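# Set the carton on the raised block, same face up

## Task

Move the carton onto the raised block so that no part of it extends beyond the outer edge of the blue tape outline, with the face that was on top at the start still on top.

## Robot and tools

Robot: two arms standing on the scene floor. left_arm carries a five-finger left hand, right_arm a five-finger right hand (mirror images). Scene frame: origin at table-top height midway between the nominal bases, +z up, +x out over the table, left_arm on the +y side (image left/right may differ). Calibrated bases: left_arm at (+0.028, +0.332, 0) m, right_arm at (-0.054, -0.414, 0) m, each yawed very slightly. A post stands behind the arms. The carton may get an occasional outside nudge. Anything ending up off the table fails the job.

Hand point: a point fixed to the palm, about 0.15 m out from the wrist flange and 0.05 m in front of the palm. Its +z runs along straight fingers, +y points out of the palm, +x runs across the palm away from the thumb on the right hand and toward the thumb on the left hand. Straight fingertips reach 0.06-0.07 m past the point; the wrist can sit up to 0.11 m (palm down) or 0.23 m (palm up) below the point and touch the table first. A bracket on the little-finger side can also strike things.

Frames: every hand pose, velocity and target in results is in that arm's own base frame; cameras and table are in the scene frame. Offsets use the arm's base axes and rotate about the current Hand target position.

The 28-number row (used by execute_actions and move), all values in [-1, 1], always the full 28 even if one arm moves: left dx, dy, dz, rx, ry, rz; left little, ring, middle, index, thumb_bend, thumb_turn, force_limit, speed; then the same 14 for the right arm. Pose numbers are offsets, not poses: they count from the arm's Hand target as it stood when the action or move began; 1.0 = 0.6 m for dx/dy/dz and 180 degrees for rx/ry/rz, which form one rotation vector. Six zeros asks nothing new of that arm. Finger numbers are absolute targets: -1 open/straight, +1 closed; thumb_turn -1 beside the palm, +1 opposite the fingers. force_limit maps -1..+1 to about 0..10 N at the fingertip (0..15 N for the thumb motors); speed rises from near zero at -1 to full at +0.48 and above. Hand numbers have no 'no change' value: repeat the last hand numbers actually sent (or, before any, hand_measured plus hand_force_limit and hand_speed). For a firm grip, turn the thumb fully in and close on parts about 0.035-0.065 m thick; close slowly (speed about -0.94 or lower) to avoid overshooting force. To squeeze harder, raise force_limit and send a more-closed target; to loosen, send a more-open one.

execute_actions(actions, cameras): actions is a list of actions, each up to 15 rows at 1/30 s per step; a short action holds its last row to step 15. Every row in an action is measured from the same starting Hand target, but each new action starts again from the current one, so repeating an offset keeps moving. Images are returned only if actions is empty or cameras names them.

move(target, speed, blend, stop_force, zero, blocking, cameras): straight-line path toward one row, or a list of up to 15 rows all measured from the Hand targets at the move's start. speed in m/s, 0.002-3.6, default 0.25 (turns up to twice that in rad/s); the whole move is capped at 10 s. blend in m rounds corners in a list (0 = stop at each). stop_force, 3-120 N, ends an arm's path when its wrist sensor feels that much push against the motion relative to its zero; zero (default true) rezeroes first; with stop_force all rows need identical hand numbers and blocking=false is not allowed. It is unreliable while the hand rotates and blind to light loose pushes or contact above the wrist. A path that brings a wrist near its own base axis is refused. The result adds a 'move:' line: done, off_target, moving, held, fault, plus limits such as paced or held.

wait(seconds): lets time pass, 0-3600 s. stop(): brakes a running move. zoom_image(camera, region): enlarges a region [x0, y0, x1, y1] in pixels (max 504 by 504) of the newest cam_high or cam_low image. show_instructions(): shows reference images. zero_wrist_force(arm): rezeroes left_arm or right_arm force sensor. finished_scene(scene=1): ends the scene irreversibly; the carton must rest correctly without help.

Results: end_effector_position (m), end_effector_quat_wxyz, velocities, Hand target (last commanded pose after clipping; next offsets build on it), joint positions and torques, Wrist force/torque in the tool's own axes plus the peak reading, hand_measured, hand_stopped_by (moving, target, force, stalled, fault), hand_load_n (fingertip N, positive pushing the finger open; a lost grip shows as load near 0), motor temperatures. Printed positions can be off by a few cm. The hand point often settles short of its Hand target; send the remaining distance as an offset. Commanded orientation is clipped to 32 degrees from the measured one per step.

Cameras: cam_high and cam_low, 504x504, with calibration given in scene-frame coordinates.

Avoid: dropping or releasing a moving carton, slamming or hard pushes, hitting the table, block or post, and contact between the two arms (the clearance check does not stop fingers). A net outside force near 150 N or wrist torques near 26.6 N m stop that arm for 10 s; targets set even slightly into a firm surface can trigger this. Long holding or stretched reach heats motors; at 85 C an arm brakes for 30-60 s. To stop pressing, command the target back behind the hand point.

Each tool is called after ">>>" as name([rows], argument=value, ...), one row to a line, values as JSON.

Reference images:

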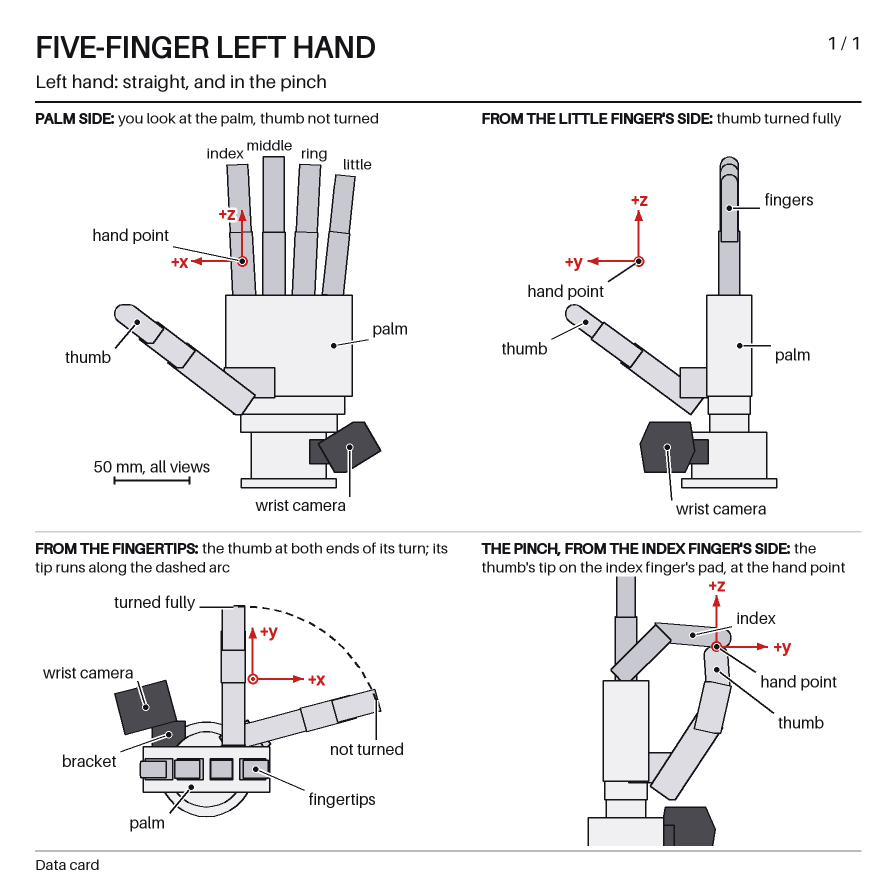

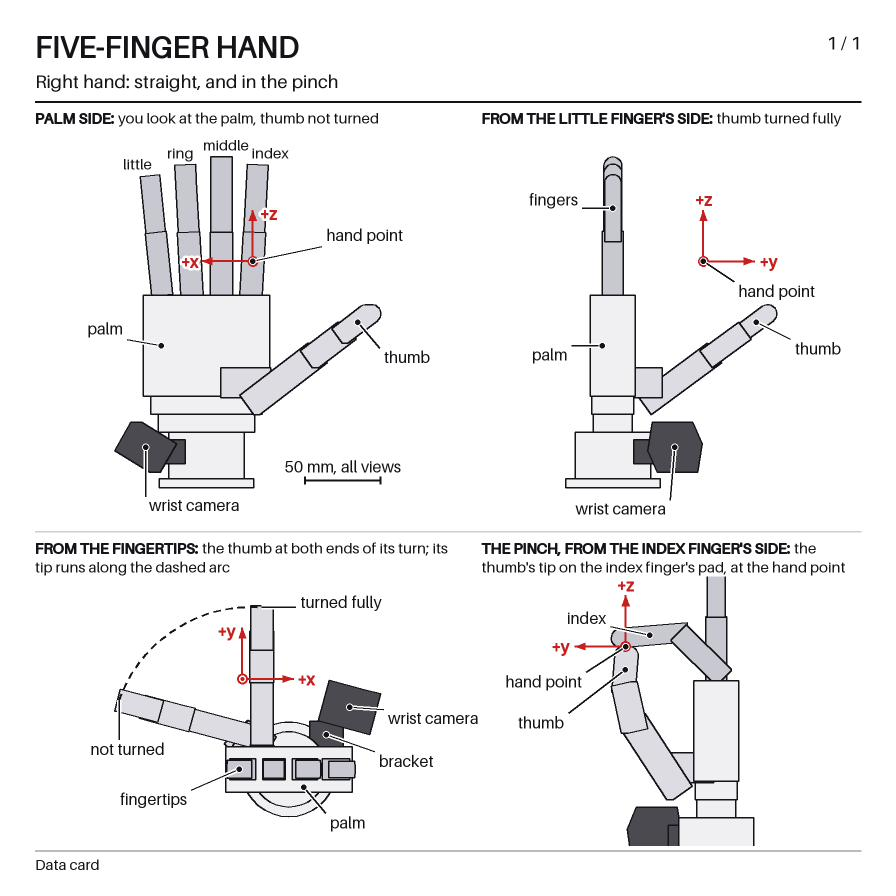

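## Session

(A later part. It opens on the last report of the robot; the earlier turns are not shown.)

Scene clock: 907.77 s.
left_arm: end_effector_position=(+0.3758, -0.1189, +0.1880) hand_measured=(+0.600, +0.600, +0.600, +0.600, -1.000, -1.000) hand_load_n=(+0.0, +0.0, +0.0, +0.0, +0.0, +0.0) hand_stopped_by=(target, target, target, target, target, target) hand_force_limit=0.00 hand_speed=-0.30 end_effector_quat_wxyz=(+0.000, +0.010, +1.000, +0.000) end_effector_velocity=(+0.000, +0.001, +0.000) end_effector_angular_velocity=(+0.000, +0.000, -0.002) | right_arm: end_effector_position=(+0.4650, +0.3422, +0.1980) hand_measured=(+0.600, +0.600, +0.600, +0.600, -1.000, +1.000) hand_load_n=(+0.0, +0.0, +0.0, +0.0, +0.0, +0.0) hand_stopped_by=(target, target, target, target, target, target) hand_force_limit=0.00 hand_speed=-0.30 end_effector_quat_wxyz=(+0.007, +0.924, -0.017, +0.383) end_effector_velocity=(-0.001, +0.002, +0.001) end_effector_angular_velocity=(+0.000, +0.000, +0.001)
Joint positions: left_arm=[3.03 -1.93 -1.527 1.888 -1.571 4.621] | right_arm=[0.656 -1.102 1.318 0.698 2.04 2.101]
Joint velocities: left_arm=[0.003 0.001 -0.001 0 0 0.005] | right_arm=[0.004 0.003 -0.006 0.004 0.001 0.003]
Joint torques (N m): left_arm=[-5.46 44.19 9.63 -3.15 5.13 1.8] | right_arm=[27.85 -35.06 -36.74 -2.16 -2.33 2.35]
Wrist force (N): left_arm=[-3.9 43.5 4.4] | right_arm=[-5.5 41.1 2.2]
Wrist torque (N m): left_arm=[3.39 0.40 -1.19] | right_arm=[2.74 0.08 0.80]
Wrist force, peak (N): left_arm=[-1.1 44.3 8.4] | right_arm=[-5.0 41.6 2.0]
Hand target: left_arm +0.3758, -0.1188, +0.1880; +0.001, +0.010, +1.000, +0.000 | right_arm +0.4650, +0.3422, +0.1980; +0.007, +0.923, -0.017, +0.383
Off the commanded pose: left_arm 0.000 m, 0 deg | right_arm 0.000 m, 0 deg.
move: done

>>> move(target=[0.00533,-0.16658,0,0,0,0,0.6,0.6,0.6,0.6,-1,-1,0,-0.3,0.00267,-0.16663,0,0,0,0,0.6,0.6,0.6,0.6,-1,1,0,-0.3], speed=0.05, cameras=["all"])

Scene clock: 913.67 s.
left_arm: end_effector_position=(+0.3789, -0.2188, +0.1880) hand_measured=(+0.600, +0.600, +0.600, +0.600, -1.000, -1.000) hand_load_n=(+0.5, +0.0, +0.5, +0.0, +0.0, -0.5) hand_stopped_by=(target, target, target, target, target, target) hand_force_limit=0.00 hand_speed=-0.30 end_effector_quat_wxyz=(+0.000, +0.010, +1.000, +0.000) end_effector_velocity=(+0.000, +0.002, +0.000) end_effector_angular_velocity=(+0.000, +0.000, -0.002) | right_arm: end_effector_position=(+0.4666, +0.2422, +0.1980) hand_measured=(+0.600, +0.600, +0.600, +0.600, -1.000, +1.000) hand_load_n=(+0.0, +0.0, +0.0, +0.0, +0.0, +0.0) hand_stopped_by=(target, target, target, target, target, target) hand_force_limit=0.00 hand_speed=-0.30 end_effector_quat_wxyz=(+0.007, +0.923, -0.017, +0.383)
Joint positions: left_arm=[2.814 -2.053 -1.348 1.831 -1.571 4.405] | right_arm=[0.469 -1.292 1.573 0.57 1.921 1.944]
Joint velocities: left_arm=[0.003 0.002 -0.003 0.001 -0.001 0.005] | right_arm=[within noise]
Joint torques (N m): left_arm=[-8.57 46.69 11.24 1.36 5.67 1.96] | right_arm=[29.16 -27.96 -37.76 -2.7 -3.18 2.7]
Wrist force (N): left_arm=[-6.8 45.9 0.5] | right_arm=[-9.0 43.5 1.6]
Wrist torque (N m): left_arm=[4.01 0.57 -1.66] | right_arm=[2.86 0.28 0.12]
Wrist force, peak (N): left_arm=[-6.4 46.9 1.2] | right_arm=[-9.0 44.8 2.6]
Hand target: left_arm +0.3790, -0.2187, +0.1880; +0.001, +0.010, +1.000, +0.000 | right_arm +0.4666, +0.2423, +0.1980; +0.007, +0.923, -0.017, +0.383
Off the commanded pose: left_arm 0.000 m, 0 deg | right_arm 0.000 m, 0 deg.
move: done

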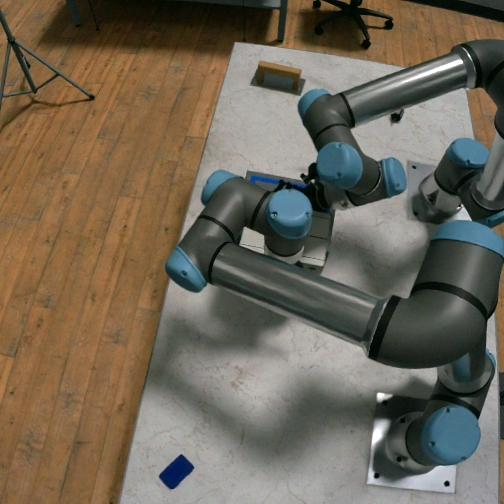

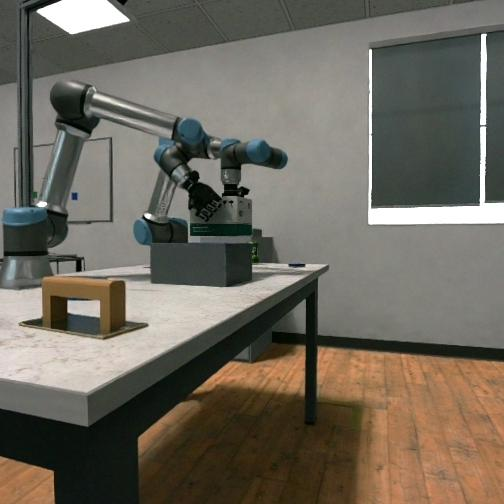

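>>> move(target=[0.0048,-0.14992,0,0,0,0,0.6,0.6,0.6,0.6,-1,-1,0,-0.3,0.0024,-0.14998,0,0,0,0,0.6,0.6,0.6,0.6,-1,1,0,-0.3], speed=0.05)

Scene clock: 925.63 s.
left_arm: end_effector_position=(+0.3817, -0.3087, +0.1880) hand_measured=(+0.600, +0.600, +0.600, +0.600, -1.000, -1.000) hand_load_n=(+0.0, +0.0, +0.0, +0.0, +0.0, +0.0) hand_stopped_by=(target, target, target, target, target, target) hand_force_limit=0.00 hand_speed=-0.30 end_effector_quat_wxyz=(+0.000, +0.010, +1.000, +0.000) end_effector_velocity=(+0.001, +0.001, +0.000) end_effector_angular_velocity=(-0.003, -0.004, -0.001) | right_arm: end_effector_position=(+0.4680, +0.1522, +0.1980) hand_measured=(+0.600, +0.600, +0.600, +0.600, -1.000, +1.000) hand_load_n=(+0.0, +0.0, +0.0, +0.5, +0.0, +0.0) hand_stopped_by=(target, target, target, target, target, target) hand_force_limit=0.00 hand_speed=-0.30 end_effector_quat_wxyz=(+0.007, +0.923, -0.017, +0.383) end_effector_velocity=(+0.001, +0.002, +0.001) end_effector_angular_velocity=(-0.001, -0.003, -0.002)
Joint positions: left_arm=[2.653 -2.199 -1.116 1.746 -1.571 4.244] | right_arm=[0.251 -1.436 1.742 0.499 1.773 1.777]
Joint velocities: left_arm=[0.003 0.003 -0.004 0.005 0.001 0.004] | right_arm=[0.005 0.002 -0.004 0 0.006 0.004]
Joint torques (N m): left_arm=[-10.82 51.09 12.27 2.55 5.87 1.78] | right_arm=[30.94 -23.61 -38.64 -2 -4.42 3.34]
Wrist force (N): left_arm=[-8.7 49.8 -1.1] | right_arm=[-12.2 47.4 0.7]
Wrist torque (N m): left_arm=[4.60 0.77 -1.86] | right_arm=[3.29 0.66 -0.35]
Wrist force, peak (N): left_arm=[-7.9 50.6 -0.4] | right_arm=[-9.6 48.2 2.4]
Hand target: left_arm +0.3819, -0.3087, +0.1880; +0.001, +0.010, +1.000, +0.000 | right_arm +0.4680, +0.1523, +0.1980; +0.007, +0.923, -0.017, +0.383
Off the commanded pose: left_arm 0.000 m, 0 deg | right_arm 0.000 m, 0 deg.
move: done

>>> move(target=[0.0036,-0.10661,0,0,0,0,0.6,0.6,0.6,0.6,-1,-1,0,-0.3,0.00171,-0.10695,0,0,0,0,0.6,0.6,0.6,0.6,-1,1,0,-0.3], speed=0.05, cameras=["all"])

>>> zoom_image(camera="cam_high", region=[220, 140, 360, 280])

>>> zoom_image(camera="cam_low", region=[140, 170, 270, 300])

Scene clock: 937.13 s.
left_arm: end_effector_position=(+0.3839, -0.3727, +0.1879) hand_measured=(+0.600, +0.600, +0.600, +0.600, -1.000, -1.000) hand_load_n=(+0.0, +0.0, +0.0, +0.0, +0.0, +0.0) hand_stopped_by=(target, target, target, target, target, target) hand_force_limit=0.00 hand_speed=-0.30 end_effector_quat_wxyz=(+0.000, +0.010, +1.000, +0.000) | right_arm: end_effector_position=(+0.4690, +0.0881, +0.1980) hand_measured=(+0.600, +0.600, +0.600, +0.600, -1.000, +1.000) hand_load_n=(+0.0, +0.0, +0.0, +0.0, +0.0, +0.0) hand_stopped_by=(target, target, target, target, target, target) hand_force_limit=0.00 hand_speed=-0.30 end_effector_quat_wxyz=(+0.007, +0.923, -0.017, +0.383)
Joint positions: left_arm=[2.557 -2.33 -0.894 1.654 -1.571 4.148] | right_arm=[0.065 -1.518 1.829 0.476 1.643 1.643]
Joint torques (N m): left_arm=[-8.44 50.87 19.44 3.22 5.15 2] | right_arm=[26.28 -20.27 -36.14 -1.75 -4.38 3.2]
Wrist force (N): left_arm=[-6.5 43.0 -3.4] | right_arm=[-12.7 42.0 4.3]
Wrist torque (N m): left_arm=[4.11 0.62 -1.46] | right_arm=[2.45 0.63 -0.68]
Wrist force, peak (N): left_arm=[-8.1 49.0 -1.5] | right_arm=[-12.3 46.9 1.4]
Hand target: left_arm +0.3840, -0.3726, +0.1880; +0.001, +0.010, +1.000, +0.000 | right_arm +0.4690, +0.0881, +0.1980; +0.007, +0.923, -0.017, +0.383
Off the commanded pose: left_arm 0.000 m, 0 deg | right_arm 0.000 m, 0 deg.
move: done

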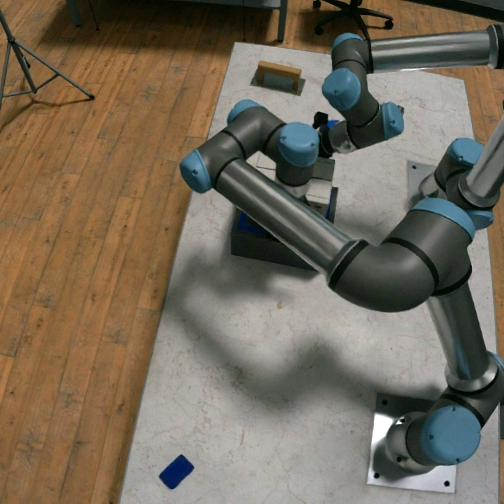

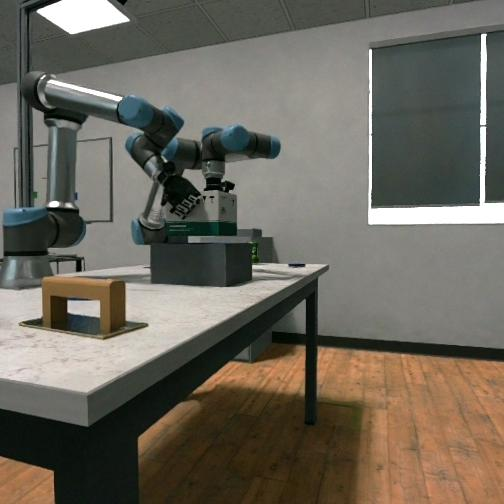

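Scaled by 3.600.

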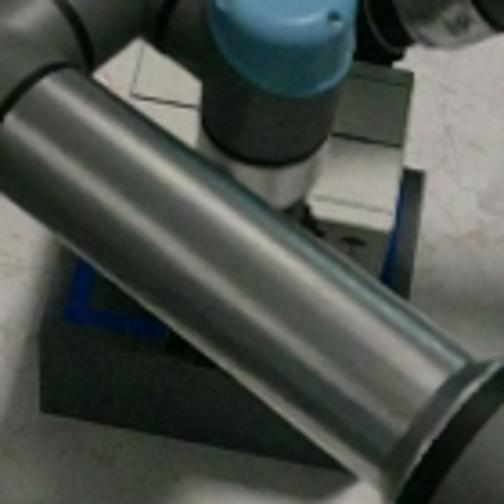

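Scaled by 3.877.

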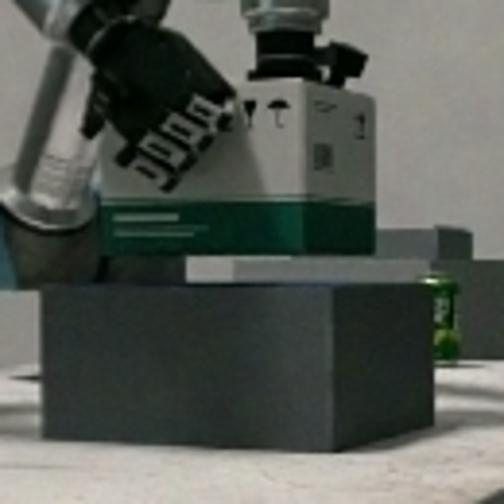

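>>> zoom_image(camera="cam_high", region=[290, 150, 350, 220])

>>> zoom_image(camera="cam_high", region=[225, 140, 285, 200])

>>> zoom_image(camera="cam_low", region=[145, 190, 255, 290])

Scaled by 7.200.

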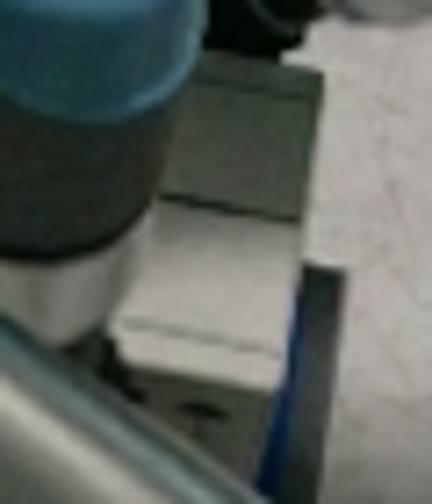

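Scaled by 8.400.

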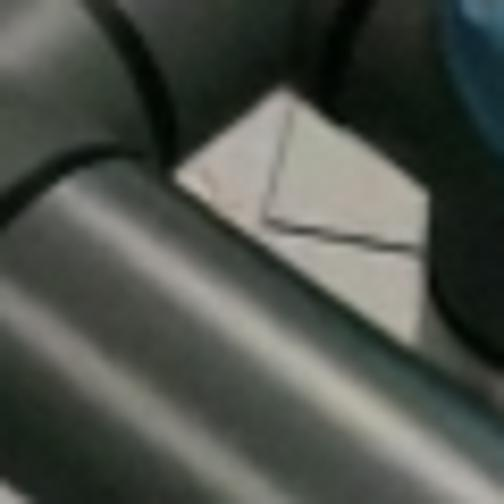

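Scaled by 4.582.

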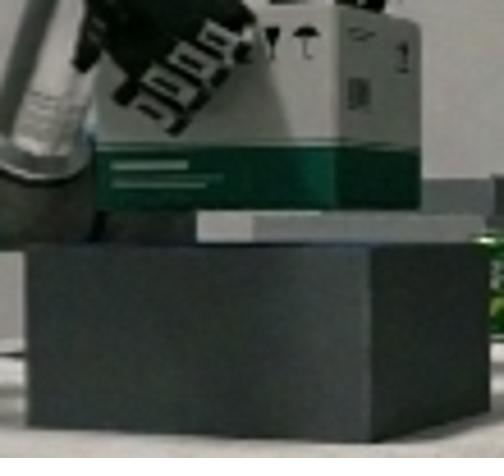

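>>> move(target=[0.0051,-0.0032,-0.0283,0,0,0,0.6,0.6,0.6,0.6,-1,-1,0,-0.3,0.0050,-0.0032,-0.0283,0,0,0,0.6,0.6,0.6,0.6,-1,1,0,-0.3], speed=0.02)

>>> move(target=[0,0,-0.0167,0,0,0,0.6,0.6,0.6,0.6,-1,-1,0,-0.3,0,0,-0.0167,0,0,0,0.6,0.6,0.6,0.6,-1,1,0,-0.3], speed=0.004, stop_force=6, cameras=["all"])

Scene clock: 988.93 s.
left_arm: end_effector_position=(+0.3871, -0.3746, +0.1708) hand_measured=(+0.600, +0.600, +0.600, +0.600, -1.000, -1.000) hand_load_n=(+0.0, +0.0, +0.0, +0.0, +0.0, +0.0) hand_stopped_by=(target, target, target, target, target, target) hand_force_limit=0.00 hand_speed=-0.30 end_effector_quat_wxyz=(+0.001, +0.010, +1.000, +0.000) | right_arm: end_effector_position=(+0.4720, +0.0862, +0.1808) hand_measured=(+0.600, +0.600, +0.600, +0.600, -1.000, +1.000) hand_load_n=(+0.0, +0.0, +0.0, +0.0, -0.5, +0.0) hand_stopped_by=(target, target, target, target, target, target) hand_force_limit=0.00 hand_speed=-0.30 end_effector_quat_wxyz=(+0.007, +0.924, -0.017, +0.383)
Joint positions: left_arm=[2.557 -2.346 -0.91 1.686 -1.571 4.148] | right_arm=[0.058 -1.499 1.855 0.431 1.639 1.638]
Joint torques (N m): left_arm=[-8.19 50.38 22.85 -1.16 8.54 1.49] | right_arm=[9.7 -37.25 -32.41 0.2 -9.19 -0.27]
Motor temperatures (°C): left_arm=[34 36 32 38 43 43] | right_arm=[37 36 37 39 42 40]
Wrist force (N): left_arm=[-4.8 43.3 -2.6] | right_arm=[-11.0 41.6 5.2]
Wrist torque (N m): left_arm=[4.09 0.52 -1.26] | right_arm=[2.32 0.52 -0.32]
Wrist force, peak (N): left_arm=[-4.5 48.8 -0.4] | right_arm=[-8.6 45.8 2.7]
Hand target: left_arm +0.3871, -0.3746, +0.1710; +0.001, +0.010, +1.000, +0.000 | right_arm +0.4720, +0.0862, +0.1810; +0.007, +0.923, -0.017, +0.383
Off the commanded pose: left_arm 0.000 m, 0 deg | right_arm 0.000 m, 0 deg.
move: done

Scene clock: 991.53 s.
left_arm: end_effector_position=(+0.3871, -0.3746, +0.1653) hand_measured=(+0.600, +0.600, +0.600, +0.600, -1.000, -1.000) hand_load_n=(+0.0, +0.0, +0.0, +0.0, +0.0, +0.0) hand_stopped_by=(target, target, target, target, target, target) hand_force_limit=0.00 hand_speed=-0.30 end_effector_quat_wxyz=(+0.001, +0.010, +1.000, +0.000) | right_arm: end_effector_position=(+0.4720, +0.0862, +0.1753) hand_measured=(+0.600, +0.600, +0.600, +0.600, -1.000, +1.000) hand_load_n=(+0.0, +0.0, +0.0, +0.0, +0.0, +0.0) hand_stopped_by=(target, target, target, target, target, target) hand_force_limit=0.00 hand_speed=-0.30 end_effector_quat_wxyz=(+0.007, +0.923, -0.017, +0.383)
Joint positions: left_arm=[2.557 -2.348 -0.921 1.699 -1.571 4.148] | right_arm=[0.058 -1.495 1.865 0.416 1.639 1.639]
Joint torques (N m): left_arm=[-9.8 47.06 26.97 -1.58 5.75 0.51] | right_arm=[28.33 -37.13 -32.28 0.83 -4.59 2.21]
Wrist force (N): left_arm=[-3.0 43.0 -3.4] | right_arm=[-7.6 40.7 5.4]
Wrist torque (N m): left_arm=[4.13 0.24 -0.97] | right_arm=[2.35 0.46 0.26]
Wrist force, peak (N): left_arm=[-5.2 45.3 -0.6] | right_arm=[-9.3 43.1 3.5]
Hand target: left_arm +0.3871, -0.3746, +0.1653; +0.001, +0.010, +1.000, +0.000 (not the last commanded pose) | right_arm +0.4720, +0.0862, +0.1753; +0.007, +0.923, -0.017, +0.383 (not the last commanded pose)
Off the commanded pose: left_arm 0.004 m, 0 deg | right_arm 0.004 m, 0 deg.
move: contact (left_arm, right_arm)

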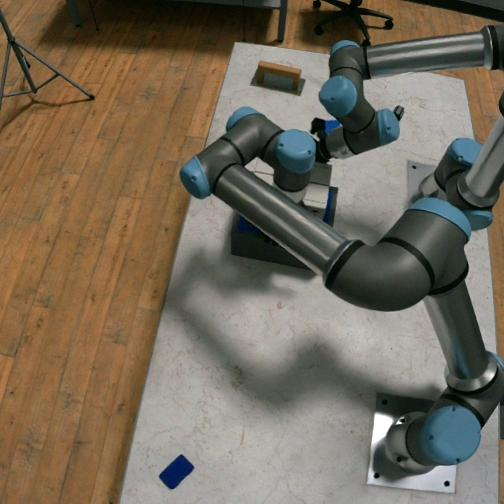

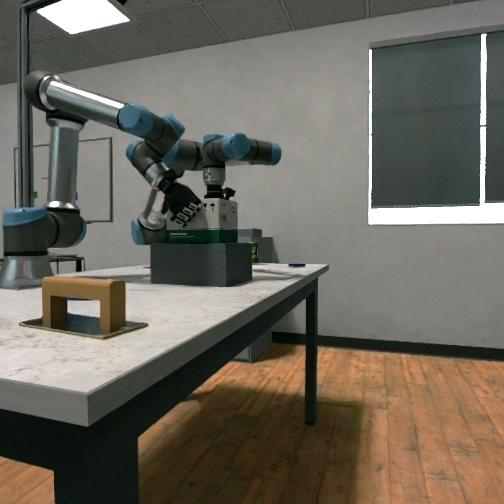

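>>> zoom_image(camera="cam_low", region=[145, 190, 255, 290])

>>> zoom_image(camera="cam_high", region=[220, 140, 360, 280])

Scaled by 4.582.

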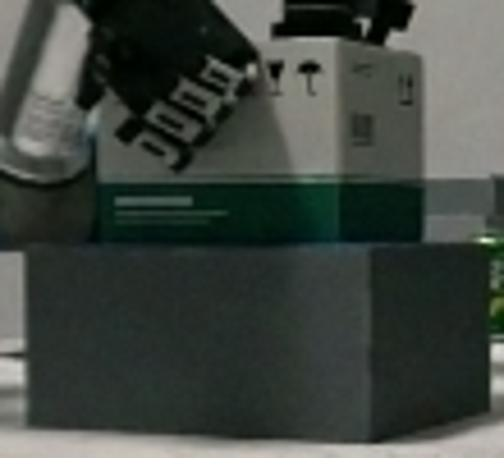

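Scaled by 3.600.

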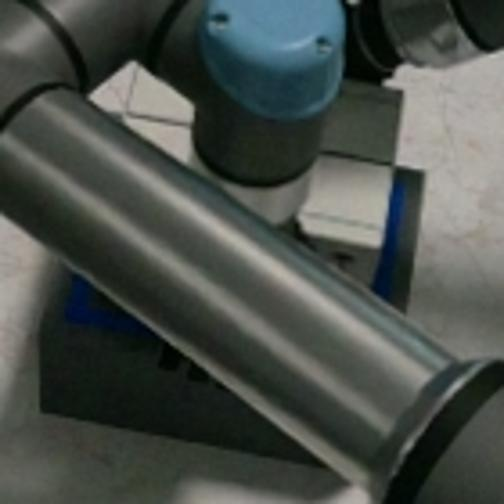

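>>> move([
  [0.00007,0.0033,0,0,0,0,0.6,0.6,0.6,0.6,-1,-1,0,-0.3,-0.00012,-0.0033,0,0,0,0,0.6,0.6,0.6,0.6,-1,1,0,-0.3],
  [0.0017,0.0833,0,0,0,0,0.6,0.6,0.6,0.6,-1,-1,0,-0.3,-0.0030,-0.0833,0,0,0,0,0.6,0.6,0.6,0.6,-1,1,0,-0.3],
], speed=[0.004, 0.05], cameras=["all"])

Scene clock: 1008.80 s.
left_arm: end_effector_position=(+0.3882, -0.3246, +0.1653) hand_measured=(+0.600, +0.600, +0.600, +0.600, -1.000, -1.000) hand_load_n=(+0.0, +0.0, +0.0, +0.0, +0.0, +0.0) hand_stopped_by=(target, target, target, target, target, target) hand_force_limit=0.00 hand_speed=-0.30 end_effector_quat_wxyz=(+0.001, +0.010, +1.000, +0.000) | right_arm: end_effector_position=(+0.4702, +0.0362, +0.1753) hand_measured=(+0.600, +0.600, +0.600, +0.600, -1.000, +1.000) hand_load_n=(+0.0, +0.0, +0.0, +0.0, +0.0, +0.0) hand_stopped_by=(target, target, target, target, target, target) hand_force_limit=0.00 hand_speed=-0.30 end_effector_quat_wxyz=(+0.007, +0.923, -0.017, +0.383)
Joint positions: left_arm=[2.633 -2.251 -1.088 1.77 -1.571 4.224] | right_arm=[-0.1 -1.546 1.919 0.412 1.527 1.527]
Joint torques (N m): left_arm=[-10.08 38.89 22.72 -5.66 2.13 -2.05] | right_arm=[13.24 -13.45 -24.82 2.8 2.43 1.95]
Wrist force (N): left_arm=[0.2 0.1 0.6] | right_arm=[1.5 -1.1 0.3]
Wrist torque (N m): left_arm=[-0.08 0.02 0.18] | right_arm=[-0.17 -0.18 0.10]
Wrist force, peak (N): left_arm=[-3.2 43.2 -3.4] | right_arm=[-7.2 41.1 5.3]
Hand target: left_arm +0.3881, -0.3246, +0.1653; +0.001, +0.010, +1.000, +0.000 | right_arm +0.4702, +0.0362, +0.1753; +0.007, +0.923, -0.017, +0.383
Off the commanded pose: left_arm 0.000 m, 0 deg | right_arm 0.000 m, 0 deg.
move: done

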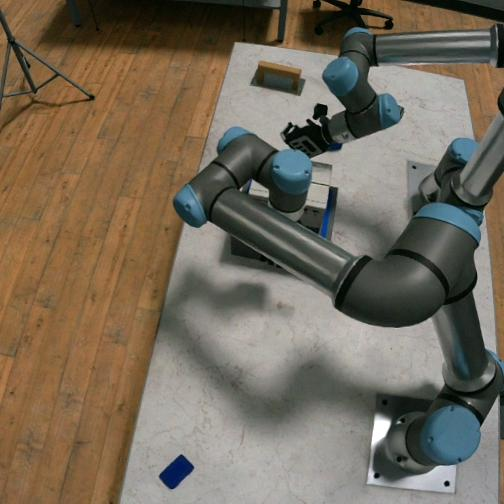

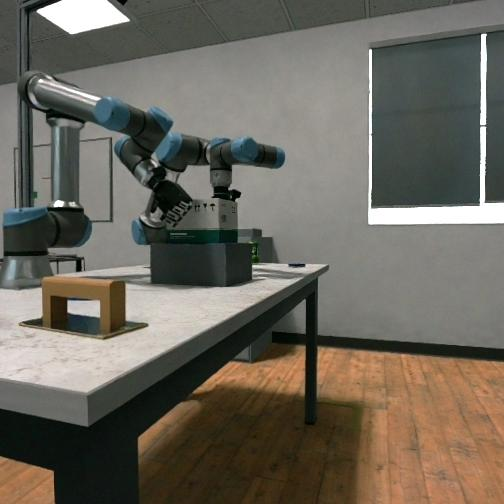

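>>> move(target=[0.0,0.3,0.1,0,0,0,0.6,0.6,0.6,0.6,-1,-1,0,-0.3,0,0,0.1,0,0,0,0.6,0.6,0.6,0.6,-1,1,0,-0.3], speed=0.15, cameras=["all"])

>>> zoom_image(camera="cam_high", region=[220, 140, 360, 280])

>>> zoom_image(camera="cam_low", region=[145, 190, 255, 290])

Scene clock: 1016.60 s.
left_arm: end_effector_position=(+0.3881, -0.1446, +0.2253) hand_measured=(+0.600, +0.600, +0.600, +0.600, -1.000, -1.000) hand_load_n=(+0.0, +0.0, +0.0, +0.0, +0.0, +0.0) hand_stopped_by=(target, target, target, target, target, target) hand_force_limit=0.00 hand_speed=-0.30 end_effector_quat_wxyz=(+0.000, +0.010, +1.000, +0.000) | right_arm: end_effector_position=(+0.4703, +0.0362, +0.2354) hand_measured=(+0.600, +0.600, +0.600, +0.600, -1.000, +1.000) hand_load_n=(+0.0, +0.0, +0.0, +0.0, +0.0, +0.5) hand_stopped_by=(target, target, target, target, target, target) hand_force_limit=0.00 hand_speed=-0.30 end_effector_quat_wxyz=(+0.007, +0.923, -0.017, +0.383)
Joint positions: left_arm=[2.975 -1.96 -1.387 1.777 -1.571 4.566] | right_arm=[-0.1 -1.588 1.801 0.572 1.527 1.527]
Joint torques (N m): left_arm=[5.66 36.52 21.55 0.37 1.02 0.93] | right_arm=[13.01 -12.17 -6.84 -1.47 2.61 -0.72]
Wrist force (N): left_arm=[0.0 0.4 0.9] | right_arm=[1.5 -1.3 0.4]
Wrist torque (N m): left_arm=[-0.05 0.06 0.21] | right_arm=[-0.21 -0.17 0.08]
Wrist force, peak (N): left_arm=[0.1 2.0 0.4] | right_arm=[2.3 -1.3 0.5]
Hand target: left_arm +0.3881, -0.1446, +0.2253; +0.001, +0.010, +1.000, +0.000 | right_arm +0.4702, +0.0362, +0.2353; +0.007, +0.923, -0.017, +0.383
Off the commanded pose: left_arm 0.000 m, 0 deg | right_arm 0.000 m, 0 deg.
move: done

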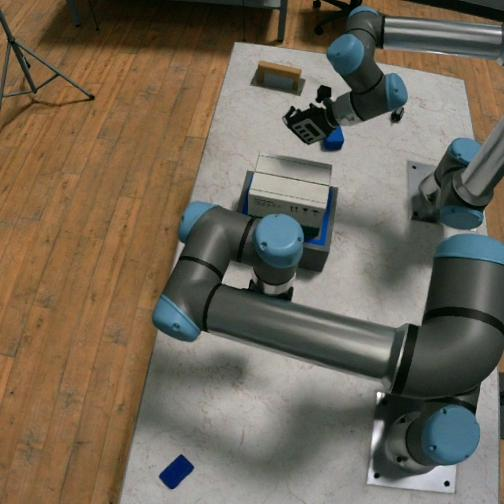

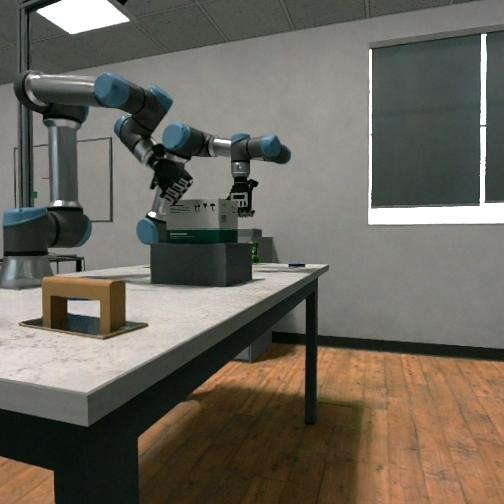

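Scaled by 3.600.

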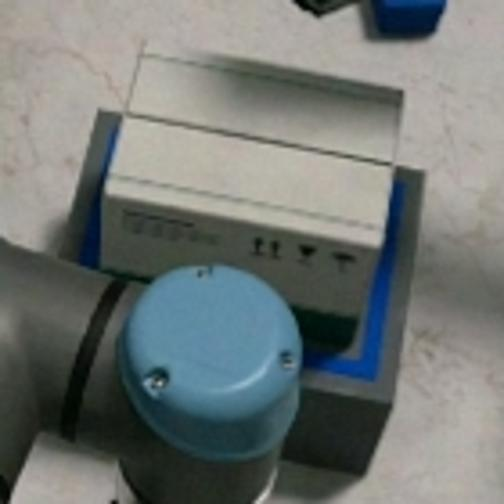

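Scaled by 4.582.

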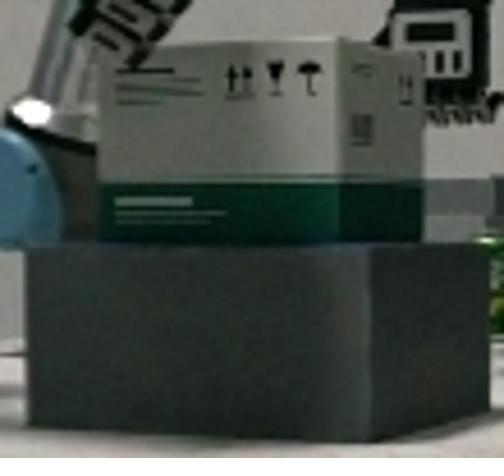

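>>> finished_scene(scene=1)

The scene is finished: the task was done.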